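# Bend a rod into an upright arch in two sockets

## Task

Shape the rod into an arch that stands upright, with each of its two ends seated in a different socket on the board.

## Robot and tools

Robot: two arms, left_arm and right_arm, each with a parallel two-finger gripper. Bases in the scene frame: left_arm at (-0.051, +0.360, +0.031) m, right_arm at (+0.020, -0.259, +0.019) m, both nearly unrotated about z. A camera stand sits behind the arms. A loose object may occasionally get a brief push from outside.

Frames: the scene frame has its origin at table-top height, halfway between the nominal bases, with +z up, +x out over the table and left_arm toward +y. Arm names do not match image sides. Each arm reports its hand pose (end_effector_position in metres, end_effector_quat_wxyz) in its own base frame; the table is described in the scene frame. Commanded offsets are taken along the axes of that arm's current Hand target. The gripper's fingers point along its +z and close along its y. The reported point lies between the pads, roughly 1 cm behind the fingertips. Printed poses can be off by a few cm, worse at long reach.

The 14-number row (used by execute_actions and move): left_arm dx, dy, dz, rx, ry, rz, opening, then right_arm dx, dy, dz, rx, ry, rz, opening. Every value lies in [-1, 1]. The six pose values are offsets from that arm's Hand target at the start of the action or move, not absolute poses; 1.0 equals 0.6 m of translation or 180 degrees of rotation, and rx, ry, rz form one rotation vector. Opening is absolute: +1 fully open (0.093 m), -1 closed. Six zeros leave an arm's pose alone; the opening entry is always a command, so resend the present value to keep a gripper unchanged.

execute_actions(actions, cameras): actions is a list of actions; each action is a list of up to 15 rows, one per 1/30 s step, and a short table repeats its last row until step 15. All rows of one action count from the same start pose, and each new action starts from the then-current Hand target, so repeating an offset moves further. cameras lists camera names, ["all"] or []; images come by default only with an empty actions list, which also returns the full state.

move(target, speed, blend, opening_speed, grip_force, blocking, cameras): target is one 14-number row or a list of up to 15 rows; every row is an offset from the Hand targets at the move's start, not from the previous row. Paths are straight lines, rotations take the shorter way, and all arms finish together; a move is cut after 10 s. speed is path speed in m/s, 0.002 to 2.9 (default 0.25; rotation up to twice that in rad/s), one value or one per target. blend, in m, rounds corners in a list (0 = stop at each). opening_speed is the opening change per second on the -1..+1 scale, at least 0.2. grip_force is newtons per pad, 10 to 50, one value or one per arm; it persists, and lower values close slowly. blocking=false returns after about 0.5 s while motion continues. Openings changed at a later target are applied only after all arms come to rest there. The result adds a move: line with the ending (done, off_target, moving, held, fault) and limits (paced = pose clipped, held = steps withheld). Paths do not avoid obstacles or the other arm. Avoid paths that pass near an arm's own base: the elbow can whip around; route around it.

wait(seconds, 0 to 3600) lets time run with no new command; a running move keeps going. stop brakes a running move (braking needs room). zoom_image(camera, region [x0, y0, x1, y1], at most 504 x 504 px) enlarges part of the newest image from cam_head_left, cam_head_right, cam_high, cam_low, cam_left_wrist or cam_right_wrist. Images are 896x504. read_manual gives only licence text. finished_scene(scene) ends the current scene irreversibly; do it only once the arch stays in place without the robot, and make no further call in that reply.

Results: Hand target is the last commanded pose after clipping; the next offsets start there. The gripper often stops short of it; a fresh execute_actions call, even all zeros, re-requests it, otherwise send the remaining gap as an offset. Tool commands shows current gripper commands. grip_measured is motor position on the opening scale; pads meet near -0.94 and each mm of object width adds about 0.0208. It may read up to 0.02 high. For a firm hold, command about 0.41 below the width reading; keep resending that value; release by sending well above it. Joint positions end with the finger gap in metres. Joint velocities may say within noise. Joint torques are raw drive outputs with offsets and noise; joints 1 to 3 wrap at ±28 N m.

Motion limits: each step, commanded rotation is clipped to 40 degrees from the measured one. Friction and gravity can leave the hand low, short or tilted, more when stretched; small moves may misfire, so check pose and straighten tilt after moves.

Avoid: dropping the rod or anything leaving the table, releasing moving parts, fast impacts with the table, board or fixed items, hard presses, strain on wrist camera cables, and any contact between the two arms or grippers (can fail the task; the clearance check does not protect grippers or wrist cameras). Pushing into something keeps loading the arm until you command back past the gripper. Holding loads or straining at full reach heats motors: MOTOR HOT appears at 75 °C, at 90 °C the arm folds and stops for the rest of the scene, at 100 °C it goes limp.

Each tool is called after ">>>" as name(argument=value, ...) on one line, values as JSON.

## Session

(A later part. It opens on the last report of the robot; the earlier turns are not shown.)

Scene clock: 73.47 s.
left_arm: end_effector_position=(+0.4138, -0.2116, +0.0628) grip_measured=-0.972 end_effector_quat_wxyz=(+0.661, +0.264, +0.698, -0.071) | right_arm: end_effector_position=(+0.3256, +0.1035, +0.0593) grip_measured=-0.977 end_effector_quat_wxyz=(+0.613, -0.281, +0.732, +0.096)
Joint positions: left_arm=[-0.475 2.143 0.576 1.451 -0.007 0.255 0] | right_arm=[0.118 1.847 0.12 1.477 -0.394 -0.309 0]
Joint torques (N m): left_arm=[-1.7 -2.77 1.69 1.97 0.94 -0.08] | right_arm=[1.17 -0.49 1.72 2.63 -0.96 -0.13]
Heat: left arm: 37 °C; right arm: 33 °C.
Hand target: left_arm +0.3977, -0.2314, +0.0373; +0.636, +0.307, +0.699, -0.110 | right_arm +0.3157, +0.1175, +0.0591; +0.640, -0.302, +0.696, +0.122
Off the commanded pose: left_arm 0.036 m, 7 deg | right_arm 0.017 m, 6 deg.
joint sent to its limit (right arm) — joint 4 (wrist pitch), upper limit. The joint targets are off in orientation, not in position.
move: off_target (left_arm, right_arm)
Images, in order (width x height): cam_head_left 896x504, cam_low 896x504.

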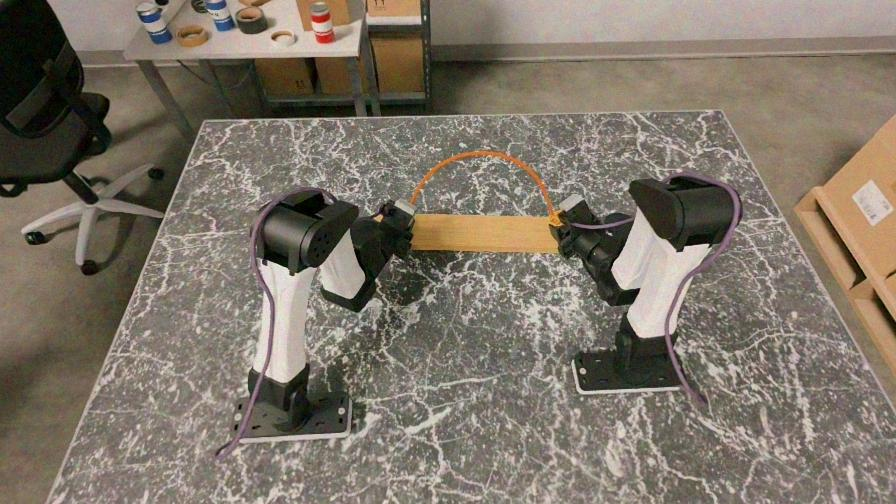

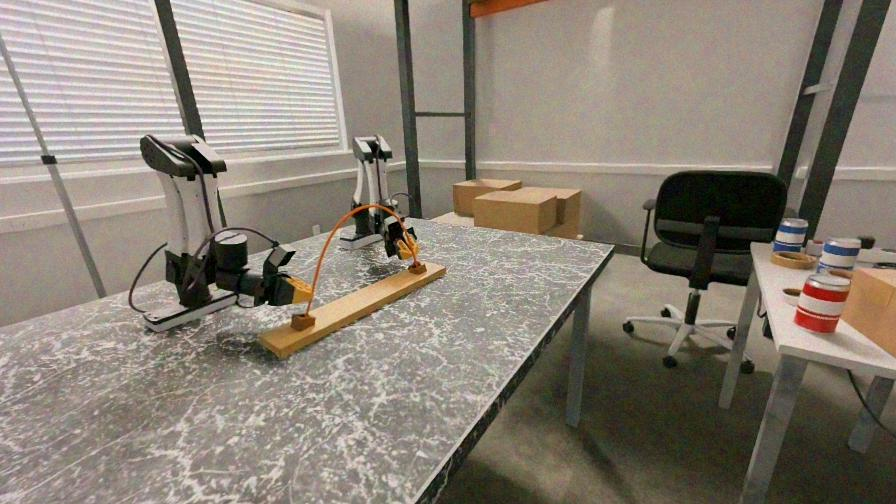

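>>> move(target=[-0.031,0.0513,-0.003,0,0.02,0.029,-1,0.0063,-0.0277,0.001,0,0.017,-0.024,-1], speed=0.05, cameras=["cam_low","cam_head_left"])

>>> zoom_image(camera="cam_low", region=[255, 190, 455, 370])

Scene clock: 77.03 s.
left_arm: end_effector_position=(+0.4168, -0.2041, +0.0670) grip_measured=-0.972 end_effector_quat_wxyz=(+0.635, +0.316, +0.702, -0.063) | right_arm: end_effector_position=(+0.3265, +0.1019, +0.0601) grip_measured=-0.977 end_effector_quat_wxyz=(+0.618, -0.319, +0.712, +0.095)
Joint positions: left_arm=[-0.418 2.04 0.582 1.27 0.102 0.343 0] | right_arm=[0.067 1.861 0.136 1.475 -0.493 -0.39 0]
Joint torques (N m): left_arm=[-0.18 -7.87 4.18 1.31 0.42 0.16] | right_arm=[0.08 -1.46 3.07 2.29 -0.34 -0.31]
Heat: left arm: 36 °C; right arm: 34 °C.
Hand target: left_arm +0.4138, -0.2118, +0.0628; +0.618, +0.342, +0.704, -0.071 | right_arm +0.3258, +0.1036, +0.0590; +0.625, -0.331, +0.701, +0.090
Off the commanded pose: left_arm 0.009 m, 4 deg | right_arm 0.002 m, 2 deg.
move: off_target (left_arm)
Images, in order (width x height): cam_head_left 896x504, cam_low 896x504.

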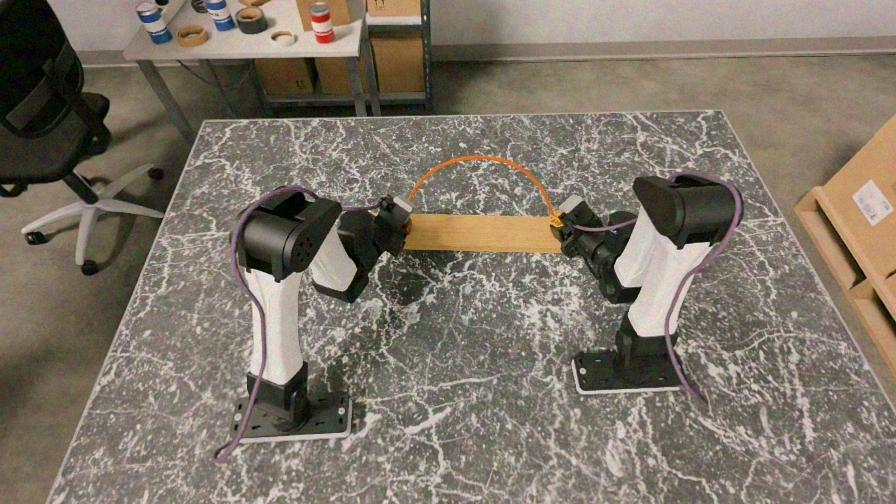

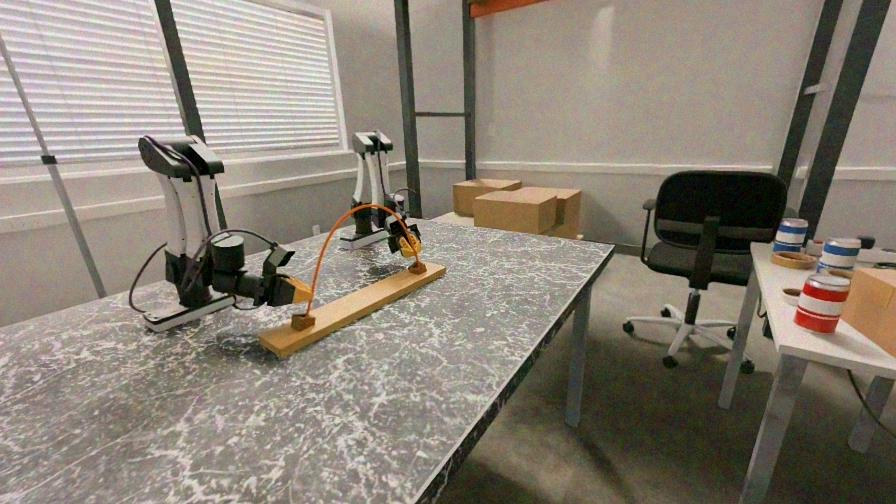

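Scaled by 2.520.

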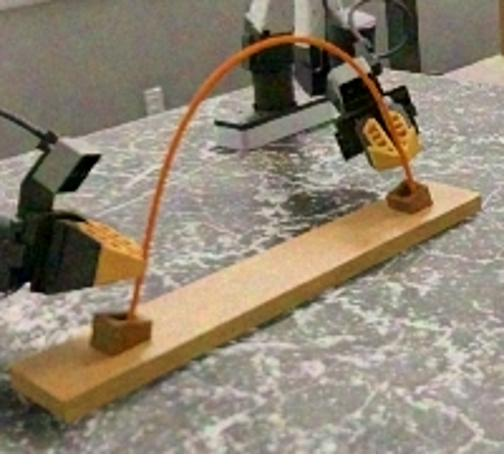

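>>> move(target=[0,0,0,0,0,0,-0.8,0,0,0,0,0,0,-0.8], opening_speed=0.2, cameras=["cam_low","cam_head_left","cam_left_wrist","cam_right_wrist"])

Scene clock: 80.63 s.
left_arm: end_effector_position=(+0.4149, -0.2048, +0.0611) grip_measured=-0.802 end_effector_quat_wxyz=(+0.625, +0.327, +0.706, -0.064) | right_arm: end_effector_position=(+0.3287, +0.0977, +0.0538) grip_measured=-0.801 end_effector_quat_wxyz=(+0.613, -0.318, +0.719, +0.083)
Joint positions: left_arm=[-0.416 2.04 0.582 1.245 0.116 0.357 0.007] | right_arm=[0.062 1.883 0.141 1.474 -0.475 -0.407 0.007]
Joint torques (N m): left_arm=[-0.31 -8.08 4.26 1.45 0.28 0.01] | right_arm=[0.51 -3.04 2.35 2.38 -0.55 -0.07]
Heat: left arm: 36 °C; right arm: 34 °C.
Hand target: left_arm +0.4138, -0.2116, +0.0627; +0.618, +0.342, +0.704, -0.071 | right_arm +0.3258, +0.1037, +0.0589; +0.625, -0.331, +0.701, +0.090
Off the commanded pose: left_arm 0.007 m, 2 deg | right_arm 0.008 m, 3 deg.
move: done
Images, in order (width x height): cam_head_left 896x504, cam_low 896x504, cam_left_wrist 896x504, cam_right_wrist 896x504.

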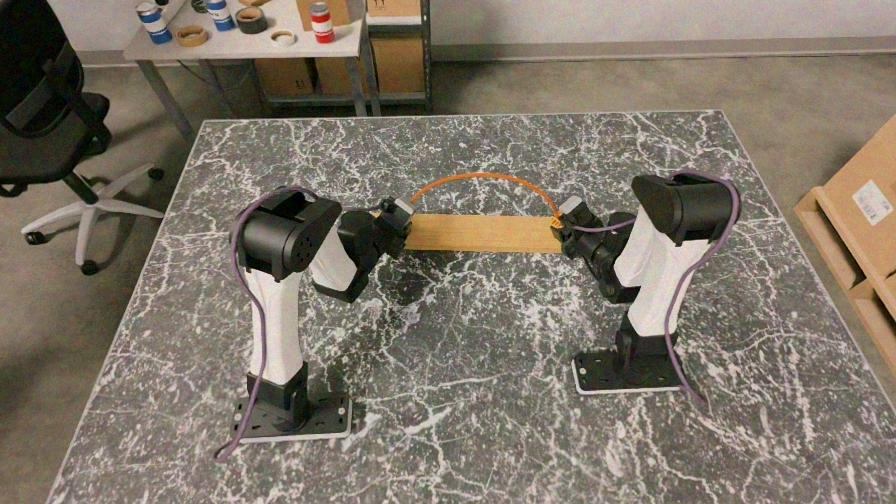

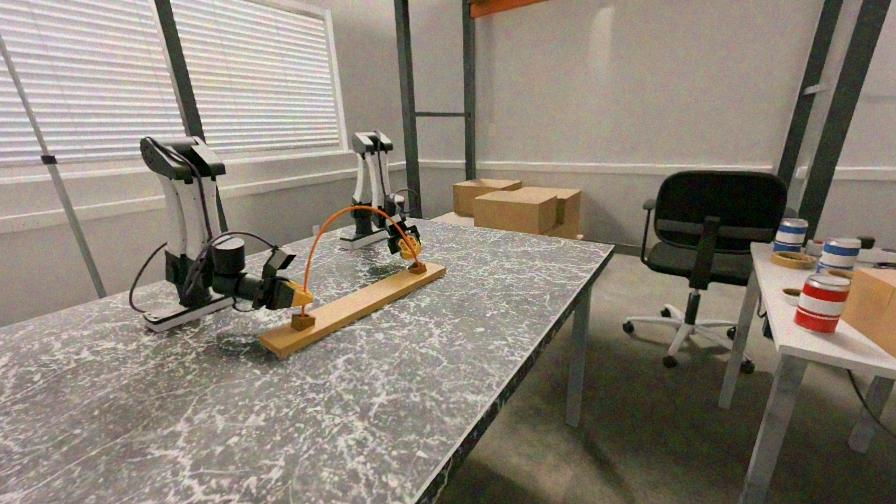

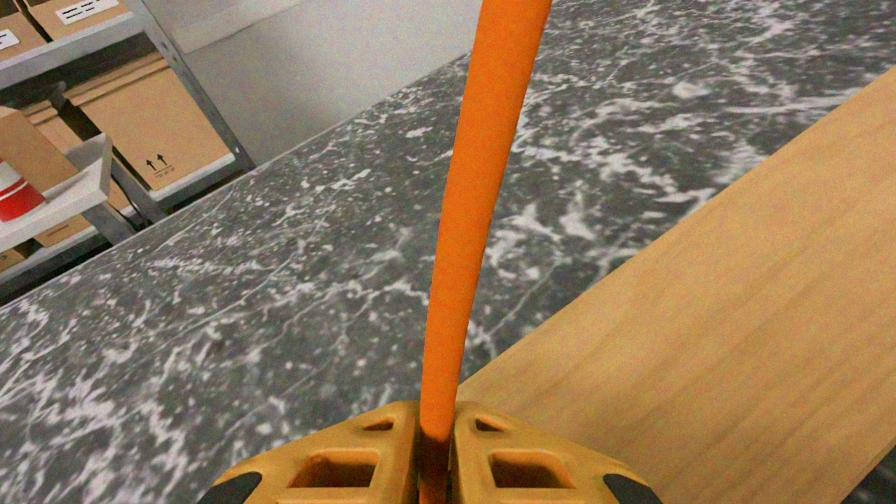

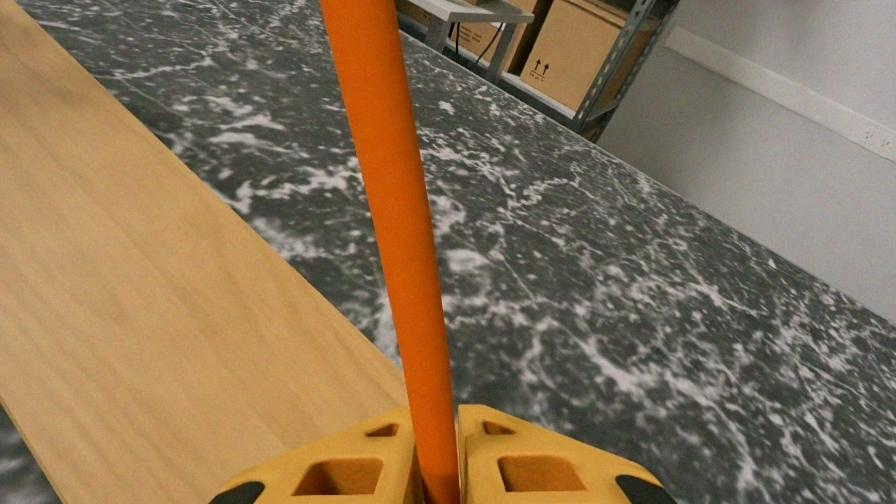

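>>> move(target=[[0,0,0,0,0,0,-1,0,0,0,0,0,0,-1],[-0.0047,0.0168,0.0208,0.0307,0.0588,-0.0407,-1,-0.0047,-0.0168,0.0208,-0.0273,0.0595,0.042,-1]], speed=0.06, cameras=["cam_low","cam_head_left"])

>>> zoom_image(camera="cam_low", region=[255, 190, 455, 370])

Scene clock: 86.80 s.
left_arm: end_effector_position=(+0.4306, -0.2068, +0.0629) grip_measured=-0.970 end_effector_quat_wxyz=(+0.536, +0.330, +0.771, -0.095) | right_arm: end_effector_position=(+0.3414, +0.0929, +0.0535) grip_measured=-0.976 end_effector_quat_wxyz=(+0.533, -0.307, +0.782, +0.101)
Joint positions: left_arm=[-0.385 1.903 0.74 0.738 0.179 0.309 0] | right_arm=[0.052 1.586 0.28 0.829 -0.461 -0.412 0]
Joint torques (N m): left_arm=[0.1 -7.71 5.86 1.41 0.36 -0.27] | right_arm=[0.58 -5.76 7.71 1.51 -0.95 0.15]
Heat: left arm: 35 °C; right arm: 34 °C.
Hand target: left_arm +0.4298, -0.2118, +0.0660; +0.528, +0.331, +0.774, -0.113 | right_arm +0.3418, +0.1036, +0.0619; +0.535, -0.318, +0.772, +0.129
Off the commanded pose: left_arm 0.006 m, 2 deg | right_arm 0.014 m, 4 deg.
move: off_target (right_arm)
Images, in order (width x height): cam_head_left 896x504, cam_low 896x504.

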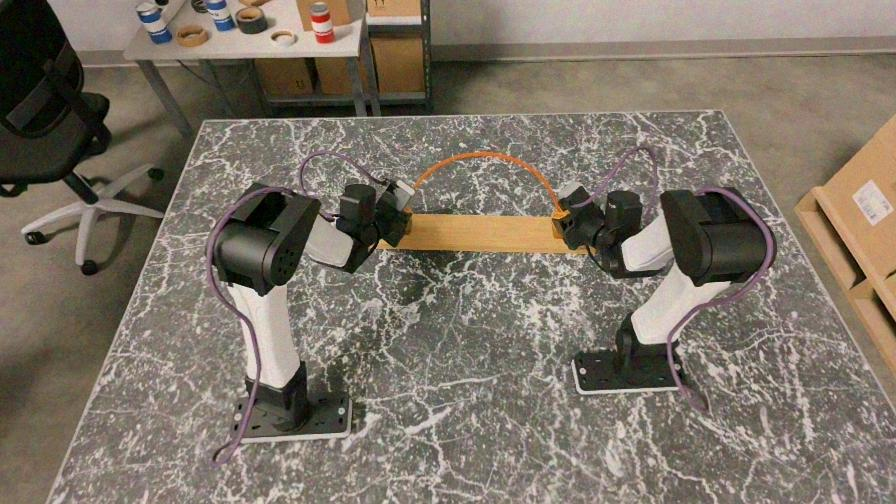

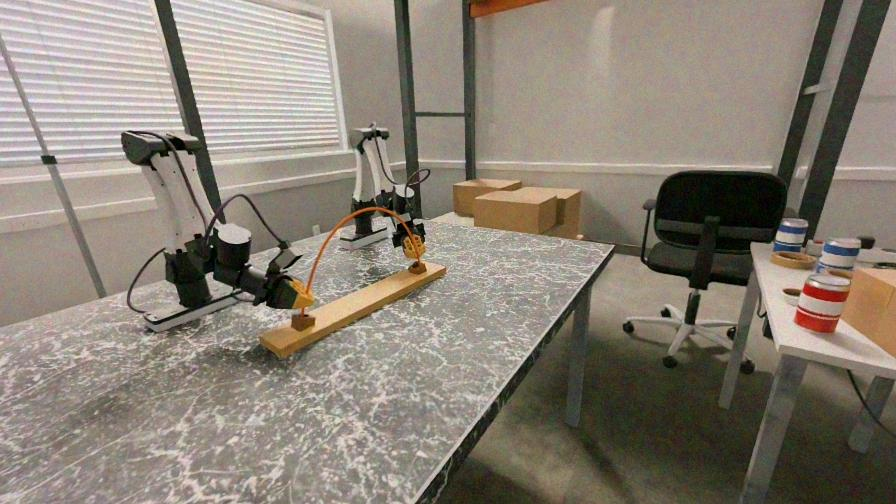

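Scaled by 2.520.

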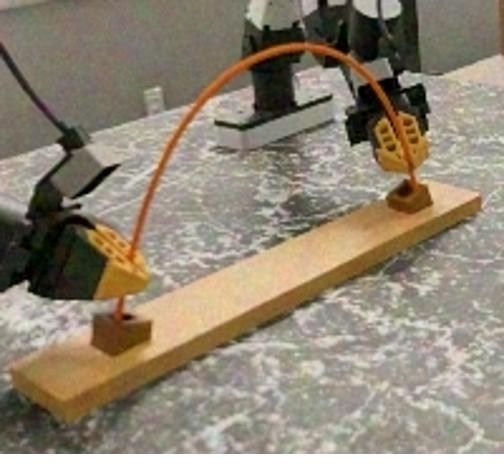

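>>> move(target=[[0,0,0,0,0,0,-1,0.015,-0.0113,-0.005,0,0,0,-1],[0,0,0,0,0,0,-0.75,0.015,-0.0113,-0.005,0,0,0,-0.75]], opening_speed=0.2, speed=0.05, cameras=["cam_low","cam_head_left","cam_left_wrist","cam_right_wrist"])

Scene clock: 90.93 s.
left_arm: end_effector_position=(+0.4280, -0.2078, +0.0586) grip_measured=-0.753 end_effector_quat_wxyz=(+0.526, +0.332, +0.776, -0.102) | right_arm: end_effector_position=(+0.3377, +0.0926, +0.0547) grip_measured=-0.752 end_effector_quat_wxyz=(+0.534, -0.315, +0.775, +0.125)
Joint positions: left_arm=[-0.385 1.903 0.743 0.712 0.191 0.303 0.009] | right_arm=[0.016 1.589 0.28 0.823 -0.544 -0.422 0.009]
Joint torques (N m): left_arm=[0.14 -7.73 5.79 1.62 0.23 -0.22] | right_arm=[-0.2 -3.18 7.21 1.7 -0.51 -0.05]
Heat: left arm: 35 °C; right arm: 33 °C.
Hand target: left_arm +0.4298, -0.2118, +0.0660; +0.528, +0.331, +0.774, -0.113 | right_arm +0.3419, +0.0937, +0.0560; +0.535, -0.318, +0.772, +0.129
Off the commanded pose: left_arm 0.009 m, 1 deg | right_arm 0.004 m, 1 deg.
move: done
Images, in order (width x height): cam_head_left 896x504, cam_low 896x504, cam_left_wrist 896x504, cam_right_wrist 896x504.

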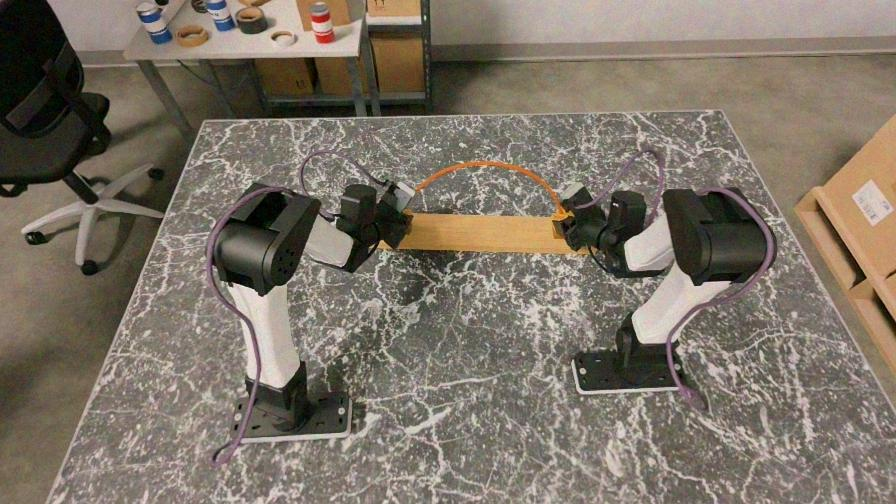

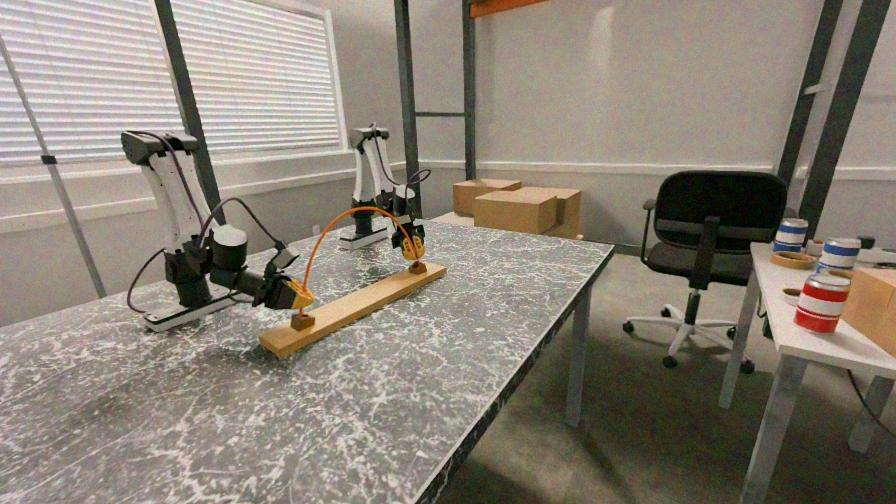

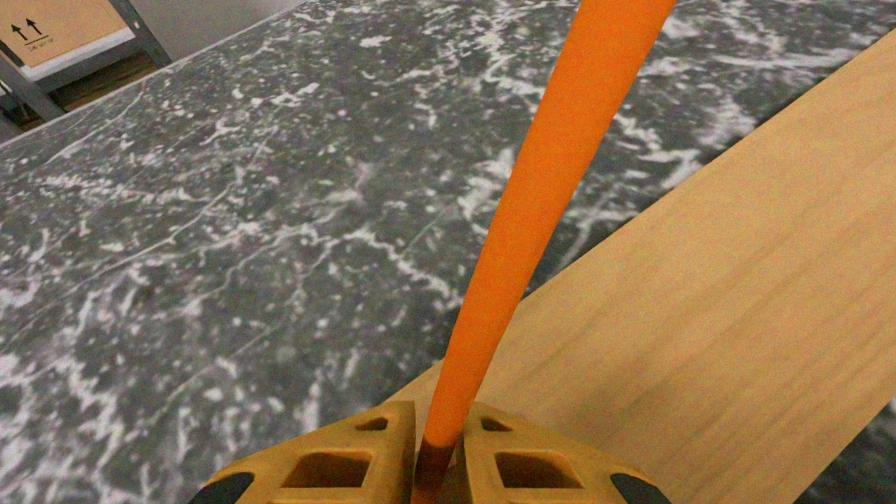

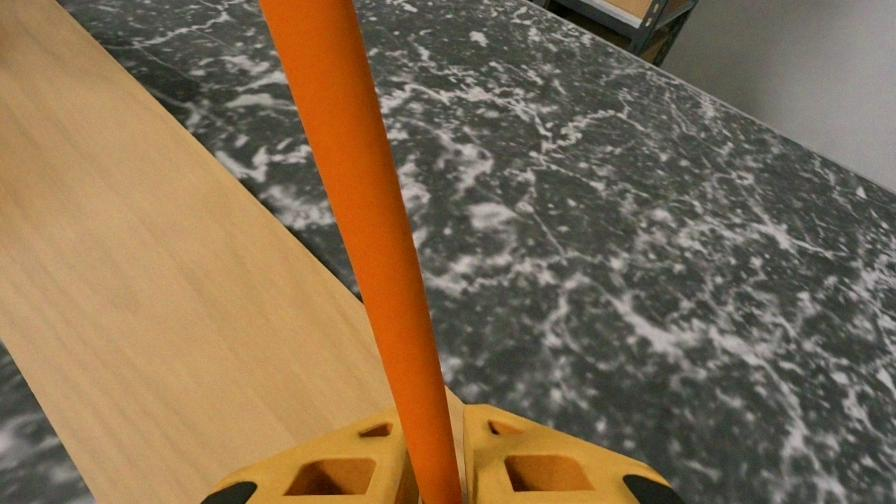

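>>> move(target=[[0,0,0,0,0,0,-1,0,0,0,0,0,0,-1],[-0.0082,0.0153,0.016,0.024,0.0461,-0.0321,-1,-0.0082,-0.0153,0.016,-0.0216,0.0467,0.0329,-1]], speed=0.06, cameras=["cam_low","cam_head_left"])

Scene clock: 96.00 s.
left_arm: end_effector_position=(+0.4405, -0.2077, +0.0571) grip_measured=-0.970 end_effector_quat_wxyz=(+0.447, +0.324, +0.824, -0.130) | right_arm: end_effector_position=(+0.3534, +0.0920, +0.0511) grip_measured=-0.976 end_effector_quat_wxyz=(+0.458, -0.303, +0.822, +0.151)
Joint positions: left_arm=[-0.356 1.896 0.929 0.342 0.247 0.267 0] | right_arm=[0.014 1.565 0.472 0.418 -0.543 -0.425 0]
Joint torques (N m): left_arm=[0.42 -8.08 6.91 1.51 0.32 -0.29] | right_arm=[-0.13 -5.97 8.42 1.33 -0.61 0.02]
Heat: left arm: 36 °C; right arm: 33 °C.
Hand target: left_arm +0.4438, -0.2118, +0.0678; +0.451, +0.319, +0.821, -0.144 | right_arm +0.3559, +0.0936, +0.0580; +0.459, -0.304, +0.820, +0.159
Off the commanded pose: left_arm 0.012 m, 2 deg | right_arm 0.008 m, 1 deg.
move: off_target (left_arm)
Images, in order (width x height): cam_head_left 896x504, cam_low 896x504.

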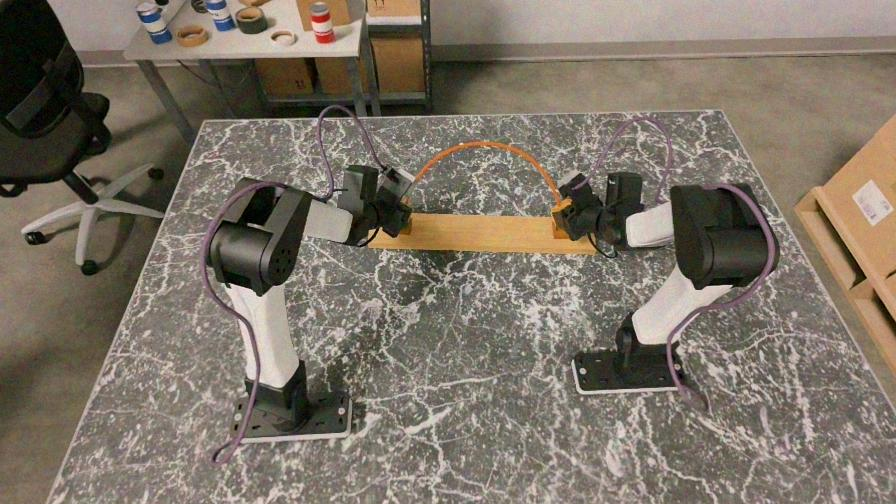

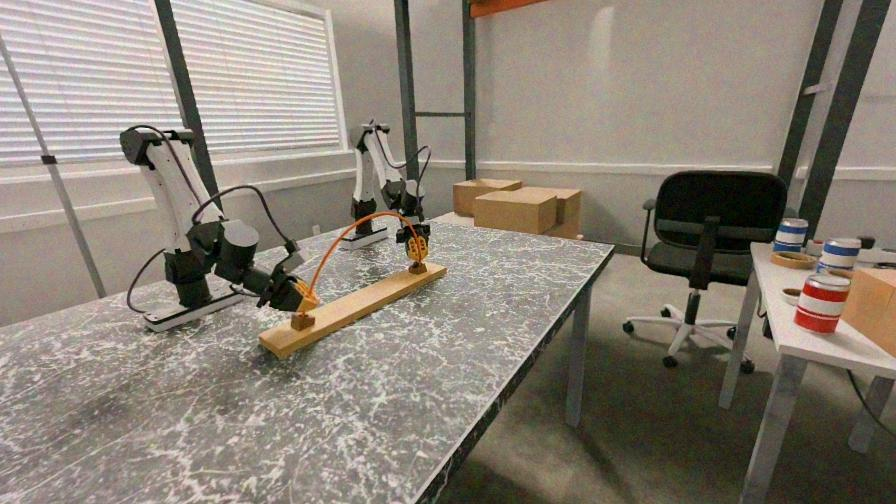

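>>> move(target=[0,0,0,0,0,0,-0.75,0,0,0,0,0,0,-0.75], opening_speed=0.2, cameras=["cam_low","cam_head_left","cam_left_wrist","cam_right_wrist"])

Scene clock: 98.37 s.
left_arm: end_effector_position=(+0.4378, -0.2083, +0.0545) grip_measured=-0.753 end_effector_quat_wxyz=(+0.439, +0.321, +0.828, -0.136) | right_arm: end_effector_position=(+0.3511, +0.0921, +0.0483) grip_measured=-0.752 end_effector_quat_wxyz=(+0.451, -0.301, +0.826, +0.154)
Joint positions: left_arm=[-0.356 1.896 0.929 0.327 0.256 0.255 0.009] | right_arm=[0.014 1.565 0.472 0.401 -0.544 -0.425 0.009]
Joint torques (N m): left_arm=[0.44 -8.16 6.68 1.65 0.27 -0.16] | right_arm=[-0.2 -5.98 8.44 1.45 -0.6 0.02]
Heat: left arm: 37 °C; right arm: 32 °C.
Hand target: left_arm +0.4438, -0.2118, +0.0677; +0.451, +0.319, +0.821, -0.144 | right_arm +0.3558, +0.0936, +0.0579; +0.459, -0.304, +0.820, +0.159
Off the commanded pose: left_arm 0.015 m, 2 deg | right_arm 0.011 m, 1 deg.
move: done
Images, in order (width x height): cam_head_left 896x504, cam_low 896x504, cam_left_wrist 896x504, cam_right_wrist 896x504.

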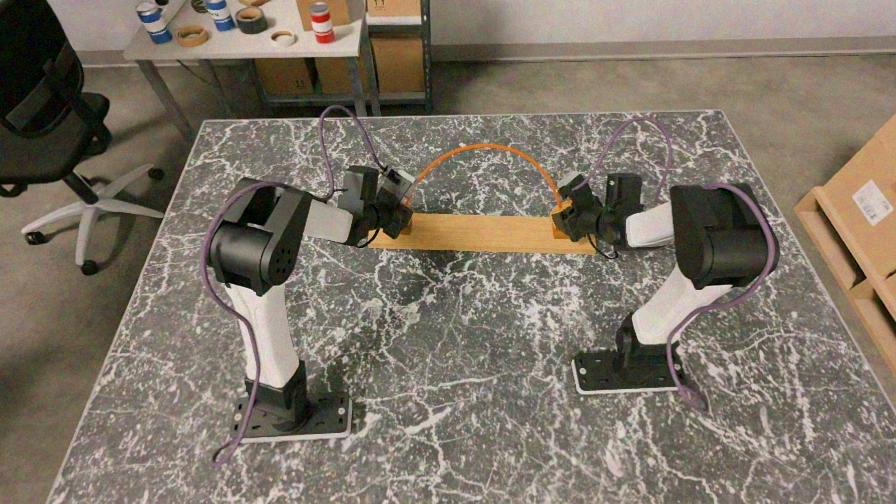

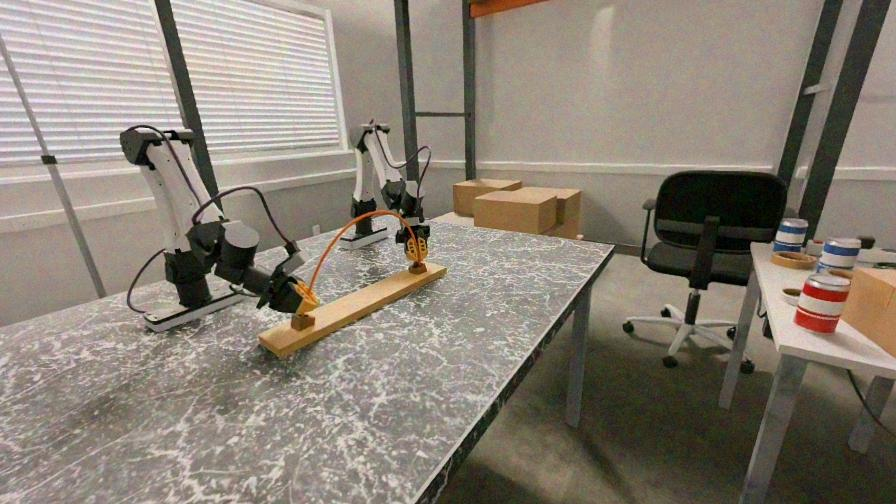

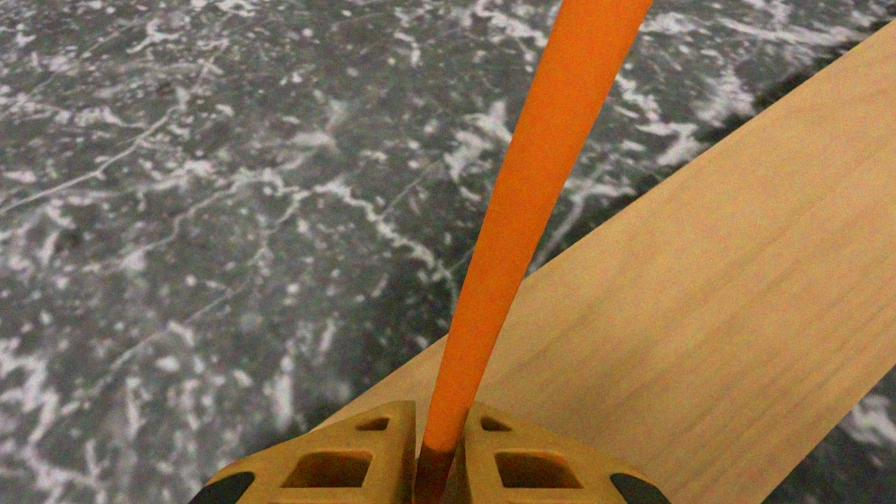

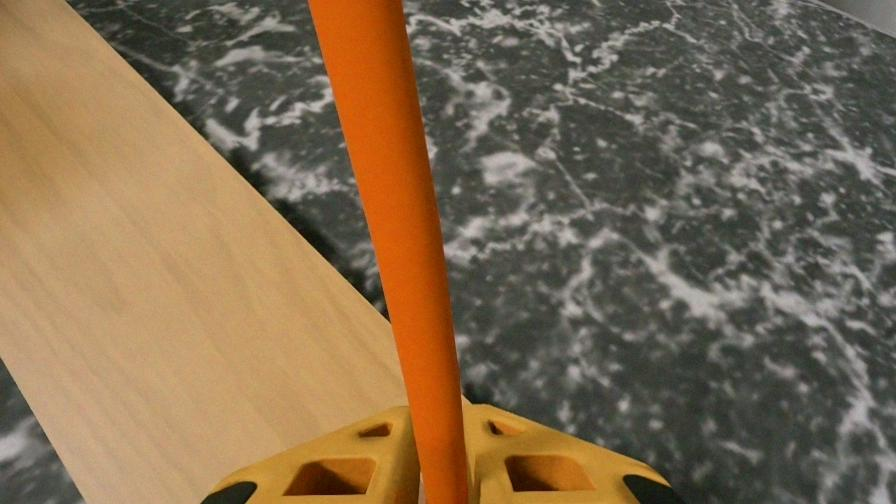

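Nearly upright (slight forward). Continue opening.

>>> move(target=[0,0,0,0,0,0,-0.35,0,0,0,0,0,0,-0.35], opening_speed=0.2, cameras=["cam_low","cam_head_left","cam_left_wrist","cam_right_wrist"])

Scene clock: 101.87 s.
left_arm: end_effector_position=(+0.4367, -0.2082, +0.0533) grip_measured=-0.353 end_effector_quat_wxyz=(+0.435, +0.321, +0.830, -0.138) | right_arm: end_effector_position=(+0.3481, +0.0929, +0.0457) grip_measured=-0.352 end_effector_quat_wxyz=(+0.443, -0.301, +0.829, +0.159)
Joint positions: left_arm=[-0.356 1.896 0.929 0.32 0.258 0.254 0.028] | right_arm=[0.014 1.565 0.472 0.383 -0.55 -0.425 0.028]
Joint torques (N m): left_arm=[0.42 -8.08 6.78 1.72 0.24 -0.16] | right_arm=[-0.14 -6.09 8.4 1.58 -0.55 0]
Heat: left arm: 38 °C; right arm: 32 °C.
Hand target: left_arm +0.4438, -0.2118, +0.0678; +0.451, +0.319, +0.821, -0.144 | right_arm +0.3558, +0.0936, +0.0579; +0.459, -0.304, +0.820, +0.159
Off the commanded pose: left_arm 0.017 m, 2 deg | right_arm 0.014 m, 2 deg.
move: done
Images, in order (width x height): cam_head_left 896x504, cam_low 896x504, cam_left_wrist 896x504, cam_right_wrist 896x504.

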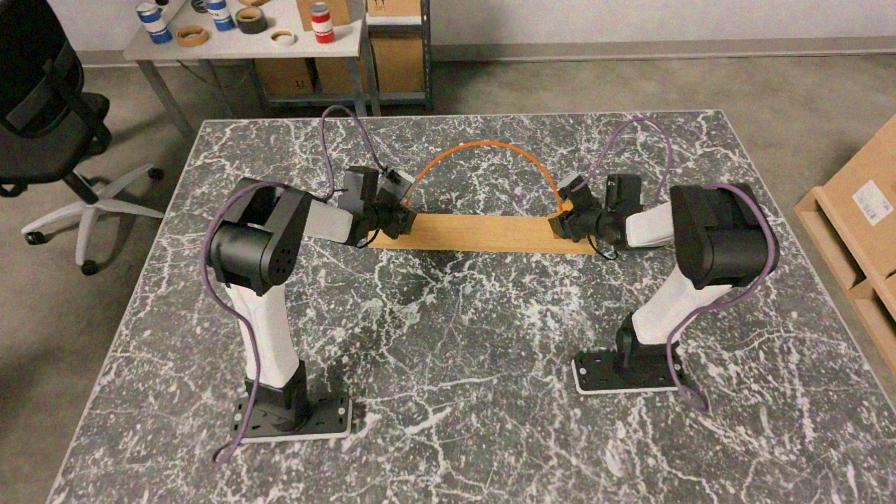

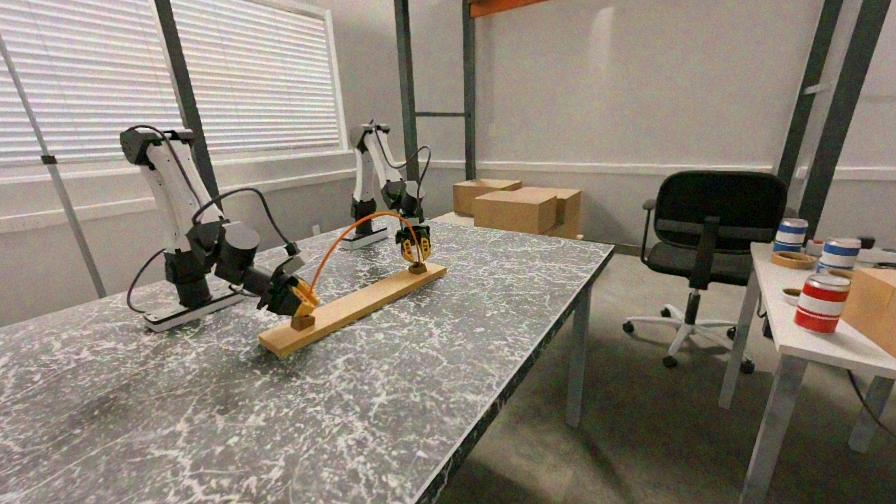

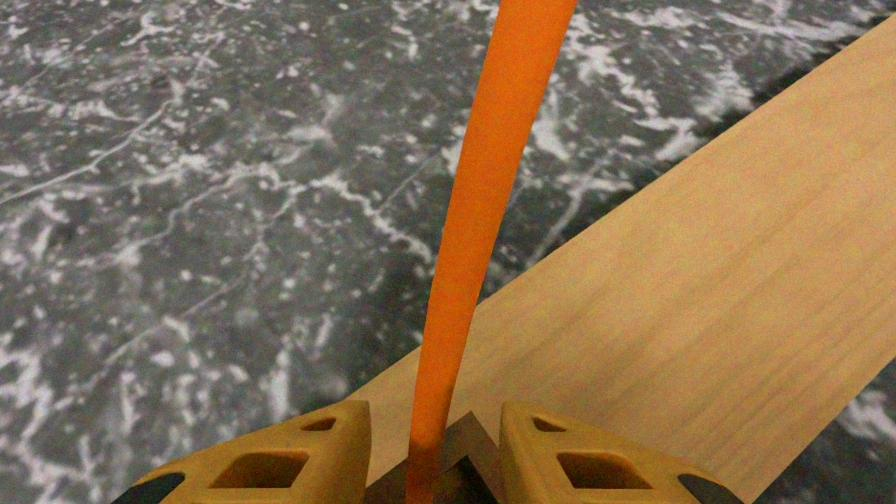

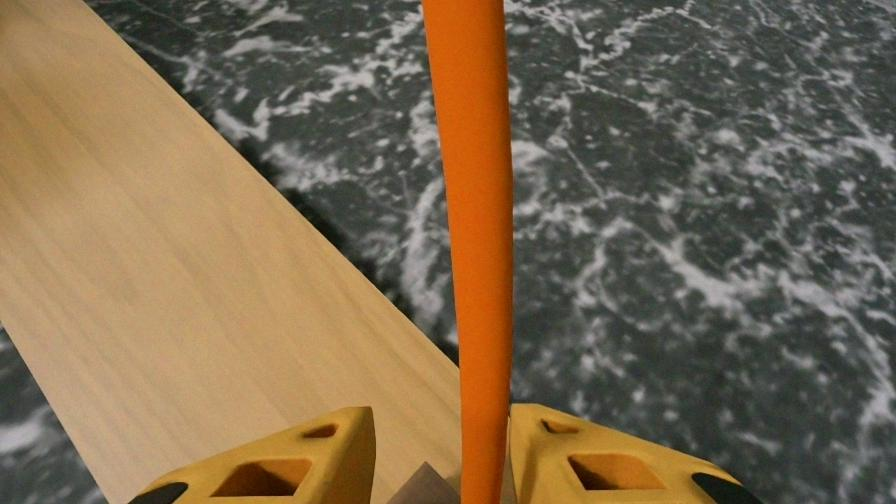

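>>> move(target=[0,0,0,0,0,0,-0.35,0.0205,0.015,-0.008,0,0,0,-0.35], speed=0.04, cameras=["cam_low","cam_head_left","cam_left_wrist","cam_right_wrist"])

Scene clock: 106.30 s.
left_arm: end_effector_position=(+0.4367, -0.2082, +0.0533) grip_measured=-0.353 end_effector_quat_wxyz=(+0.435, +0.321, +0.830, -0.138) | right_arm: end_effector_position=(+0.3401, +0.0928, +0.0383) grip_measured=-0.352 end_effector_quat_wxyz=(+0.438, -0.300, +0.832, +0.161)
Joint positions: left_arm=[-0.356 1.896 0.929 0.32 0.258 0.254 0.028] | right_arm=[0.014 1.565 0.44 0.402 -0.55 -0.425 0.028]
Joint torques (N m): left_arm=[0.4 -8.2 6.78 1.67 0.26 -0.18] | right_arm=[-0.14 -7.1 5.2 1.83 -0.55 0.01]
Heat: left arm: 39 °C; right arm: 32 °C.
Hand target: left_arm +0.4438, -0.2118, +0.0678; +0.451, +0.319, +0.821, -0.144 | right_arm +0.3421, +0.0936, +0.0499; +0.459, -0.304, +0.820, +0.159
Off the commanded pose: left_arm 0.017 m, 2 deg | right_arm 0.012 m, 3 deg.
move: off_target (right_arm)
Images, in order (width x height): cam_head_left 896x504, cam_low 896x504, cam_left_wrist 896x504, cam_right_wrist 896x504.

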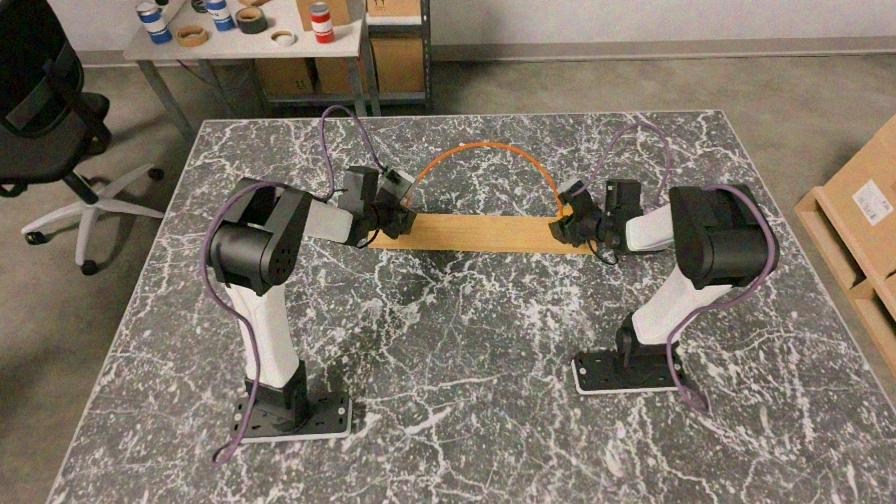

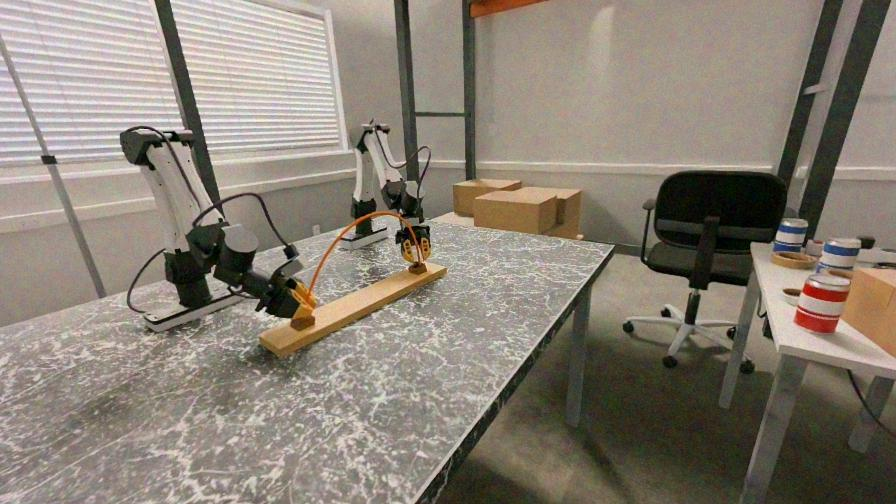

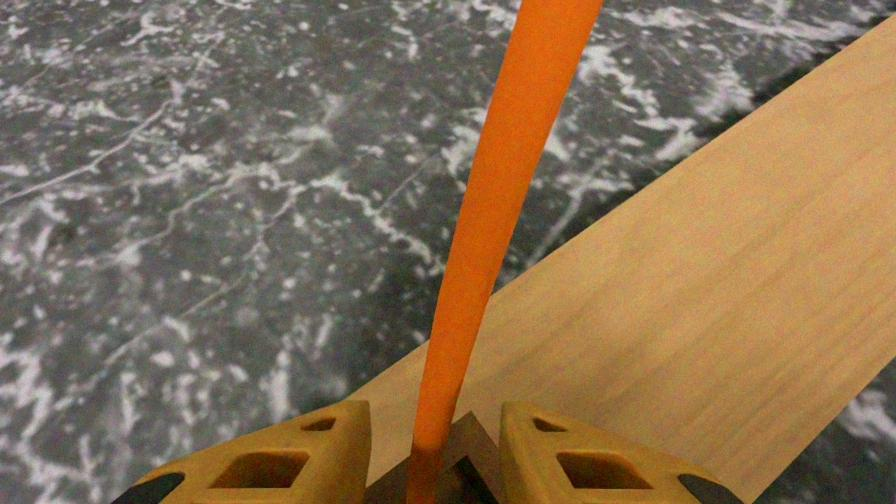

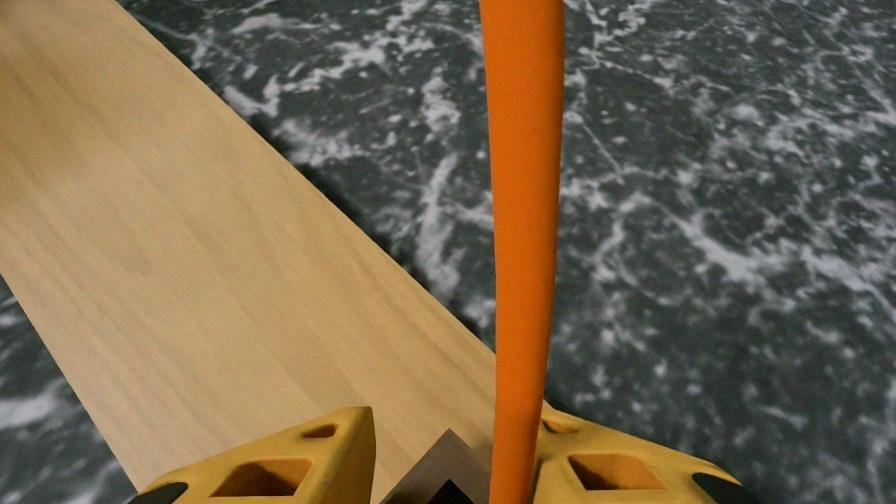

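>>> move(target=[0,0,0,0,0,0,-0.35,-0.0063,0.0125,-0.022,0,0,0,-0.35], speed=0.04, cameras=["cam_low","cam_head_left","cam_left_wrist","cam_right_wrist"])

Scene clock: 109.27 s.
left_arm: end_effector_position=(+0.4367, -0.2082, +0.0533) grip_measured=-0.353 end_effector_quat_wxyz=(+0.435, +0.321, +0.830, -0.138) | right_arm: end_effector_position=(+0.3341, +0.0927, +0.0567) grip_measured=-0.352 end_effector_quat_wxyz=(+0.456, -0.303, +0.822, +0.155)
Joint positions: left_arm=[-0.356 1.896 0.929 0.32 0.258 0.254 0.028] | right_arm=[0.014 1.465 0.416 0.368 -0.55 -0.425 0.028]
Joint torques (N m): left_arm=[0.39 -8.02 6.82 1.7 0.26 -0.18] | right_arm=[-0.13 -6.45 5.49 1.56 -0.53 0.02]
Heat: left arm: 40 °C; right arm: 32 °C.
Hand target: left_arm +0.4438, -0.2118, +0.0678; +0.451, +0.319, +0.821, -0.144 | right_arm +0.3301, +0.0935, +0.0599; +0.459, -0.304, +0.820, +0.159
Off the commanded pose: left_arm 0.017 m, 2 deg | right_arm 0.005 m, 1 deg.
move: done
Images, in order (width x height): cam_head_left 896x504, cam_low 896x504, cam_left_wrist 896x504, cam_right_wrist 896x504.

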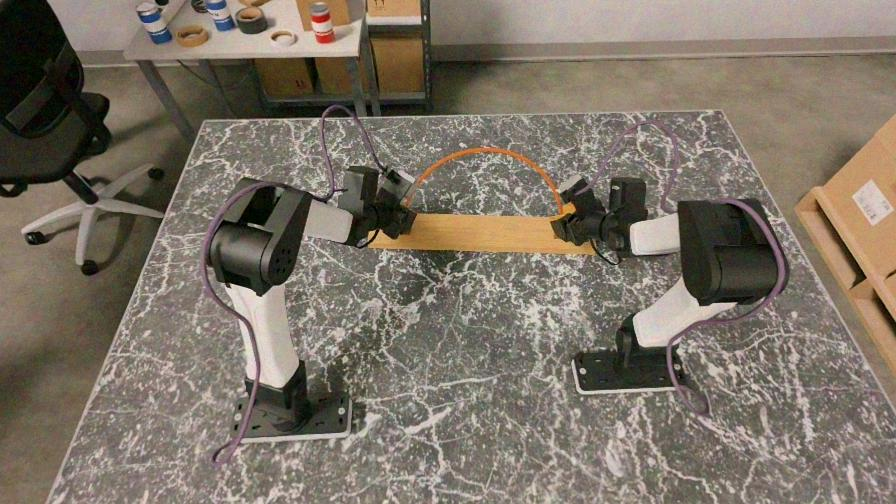

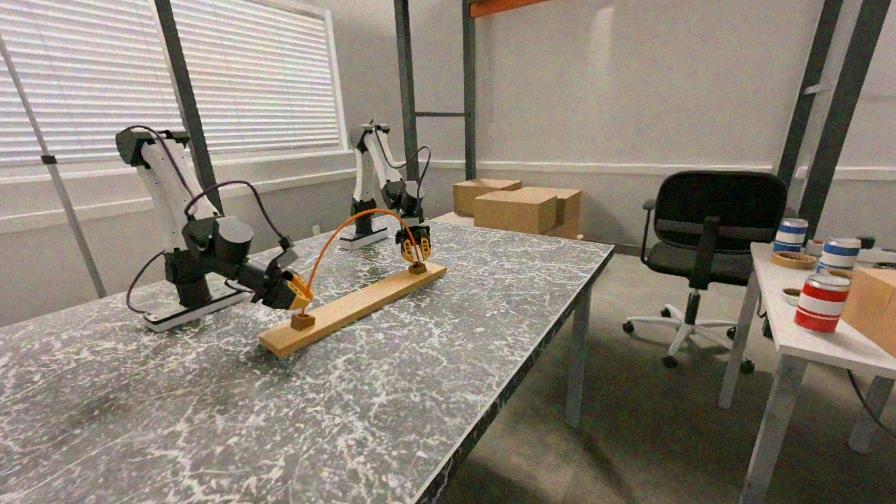

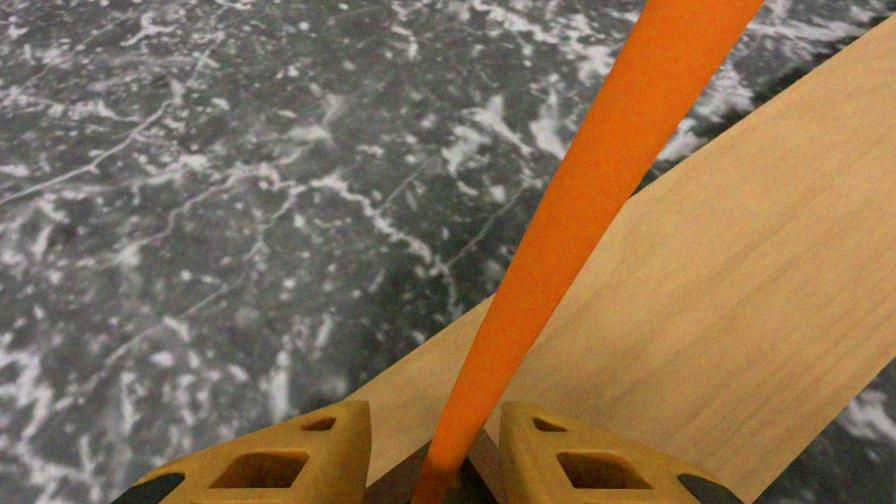

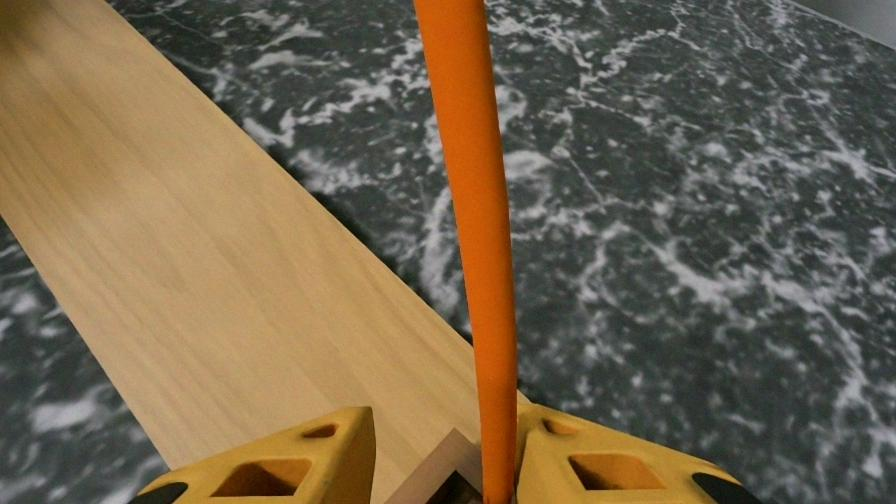

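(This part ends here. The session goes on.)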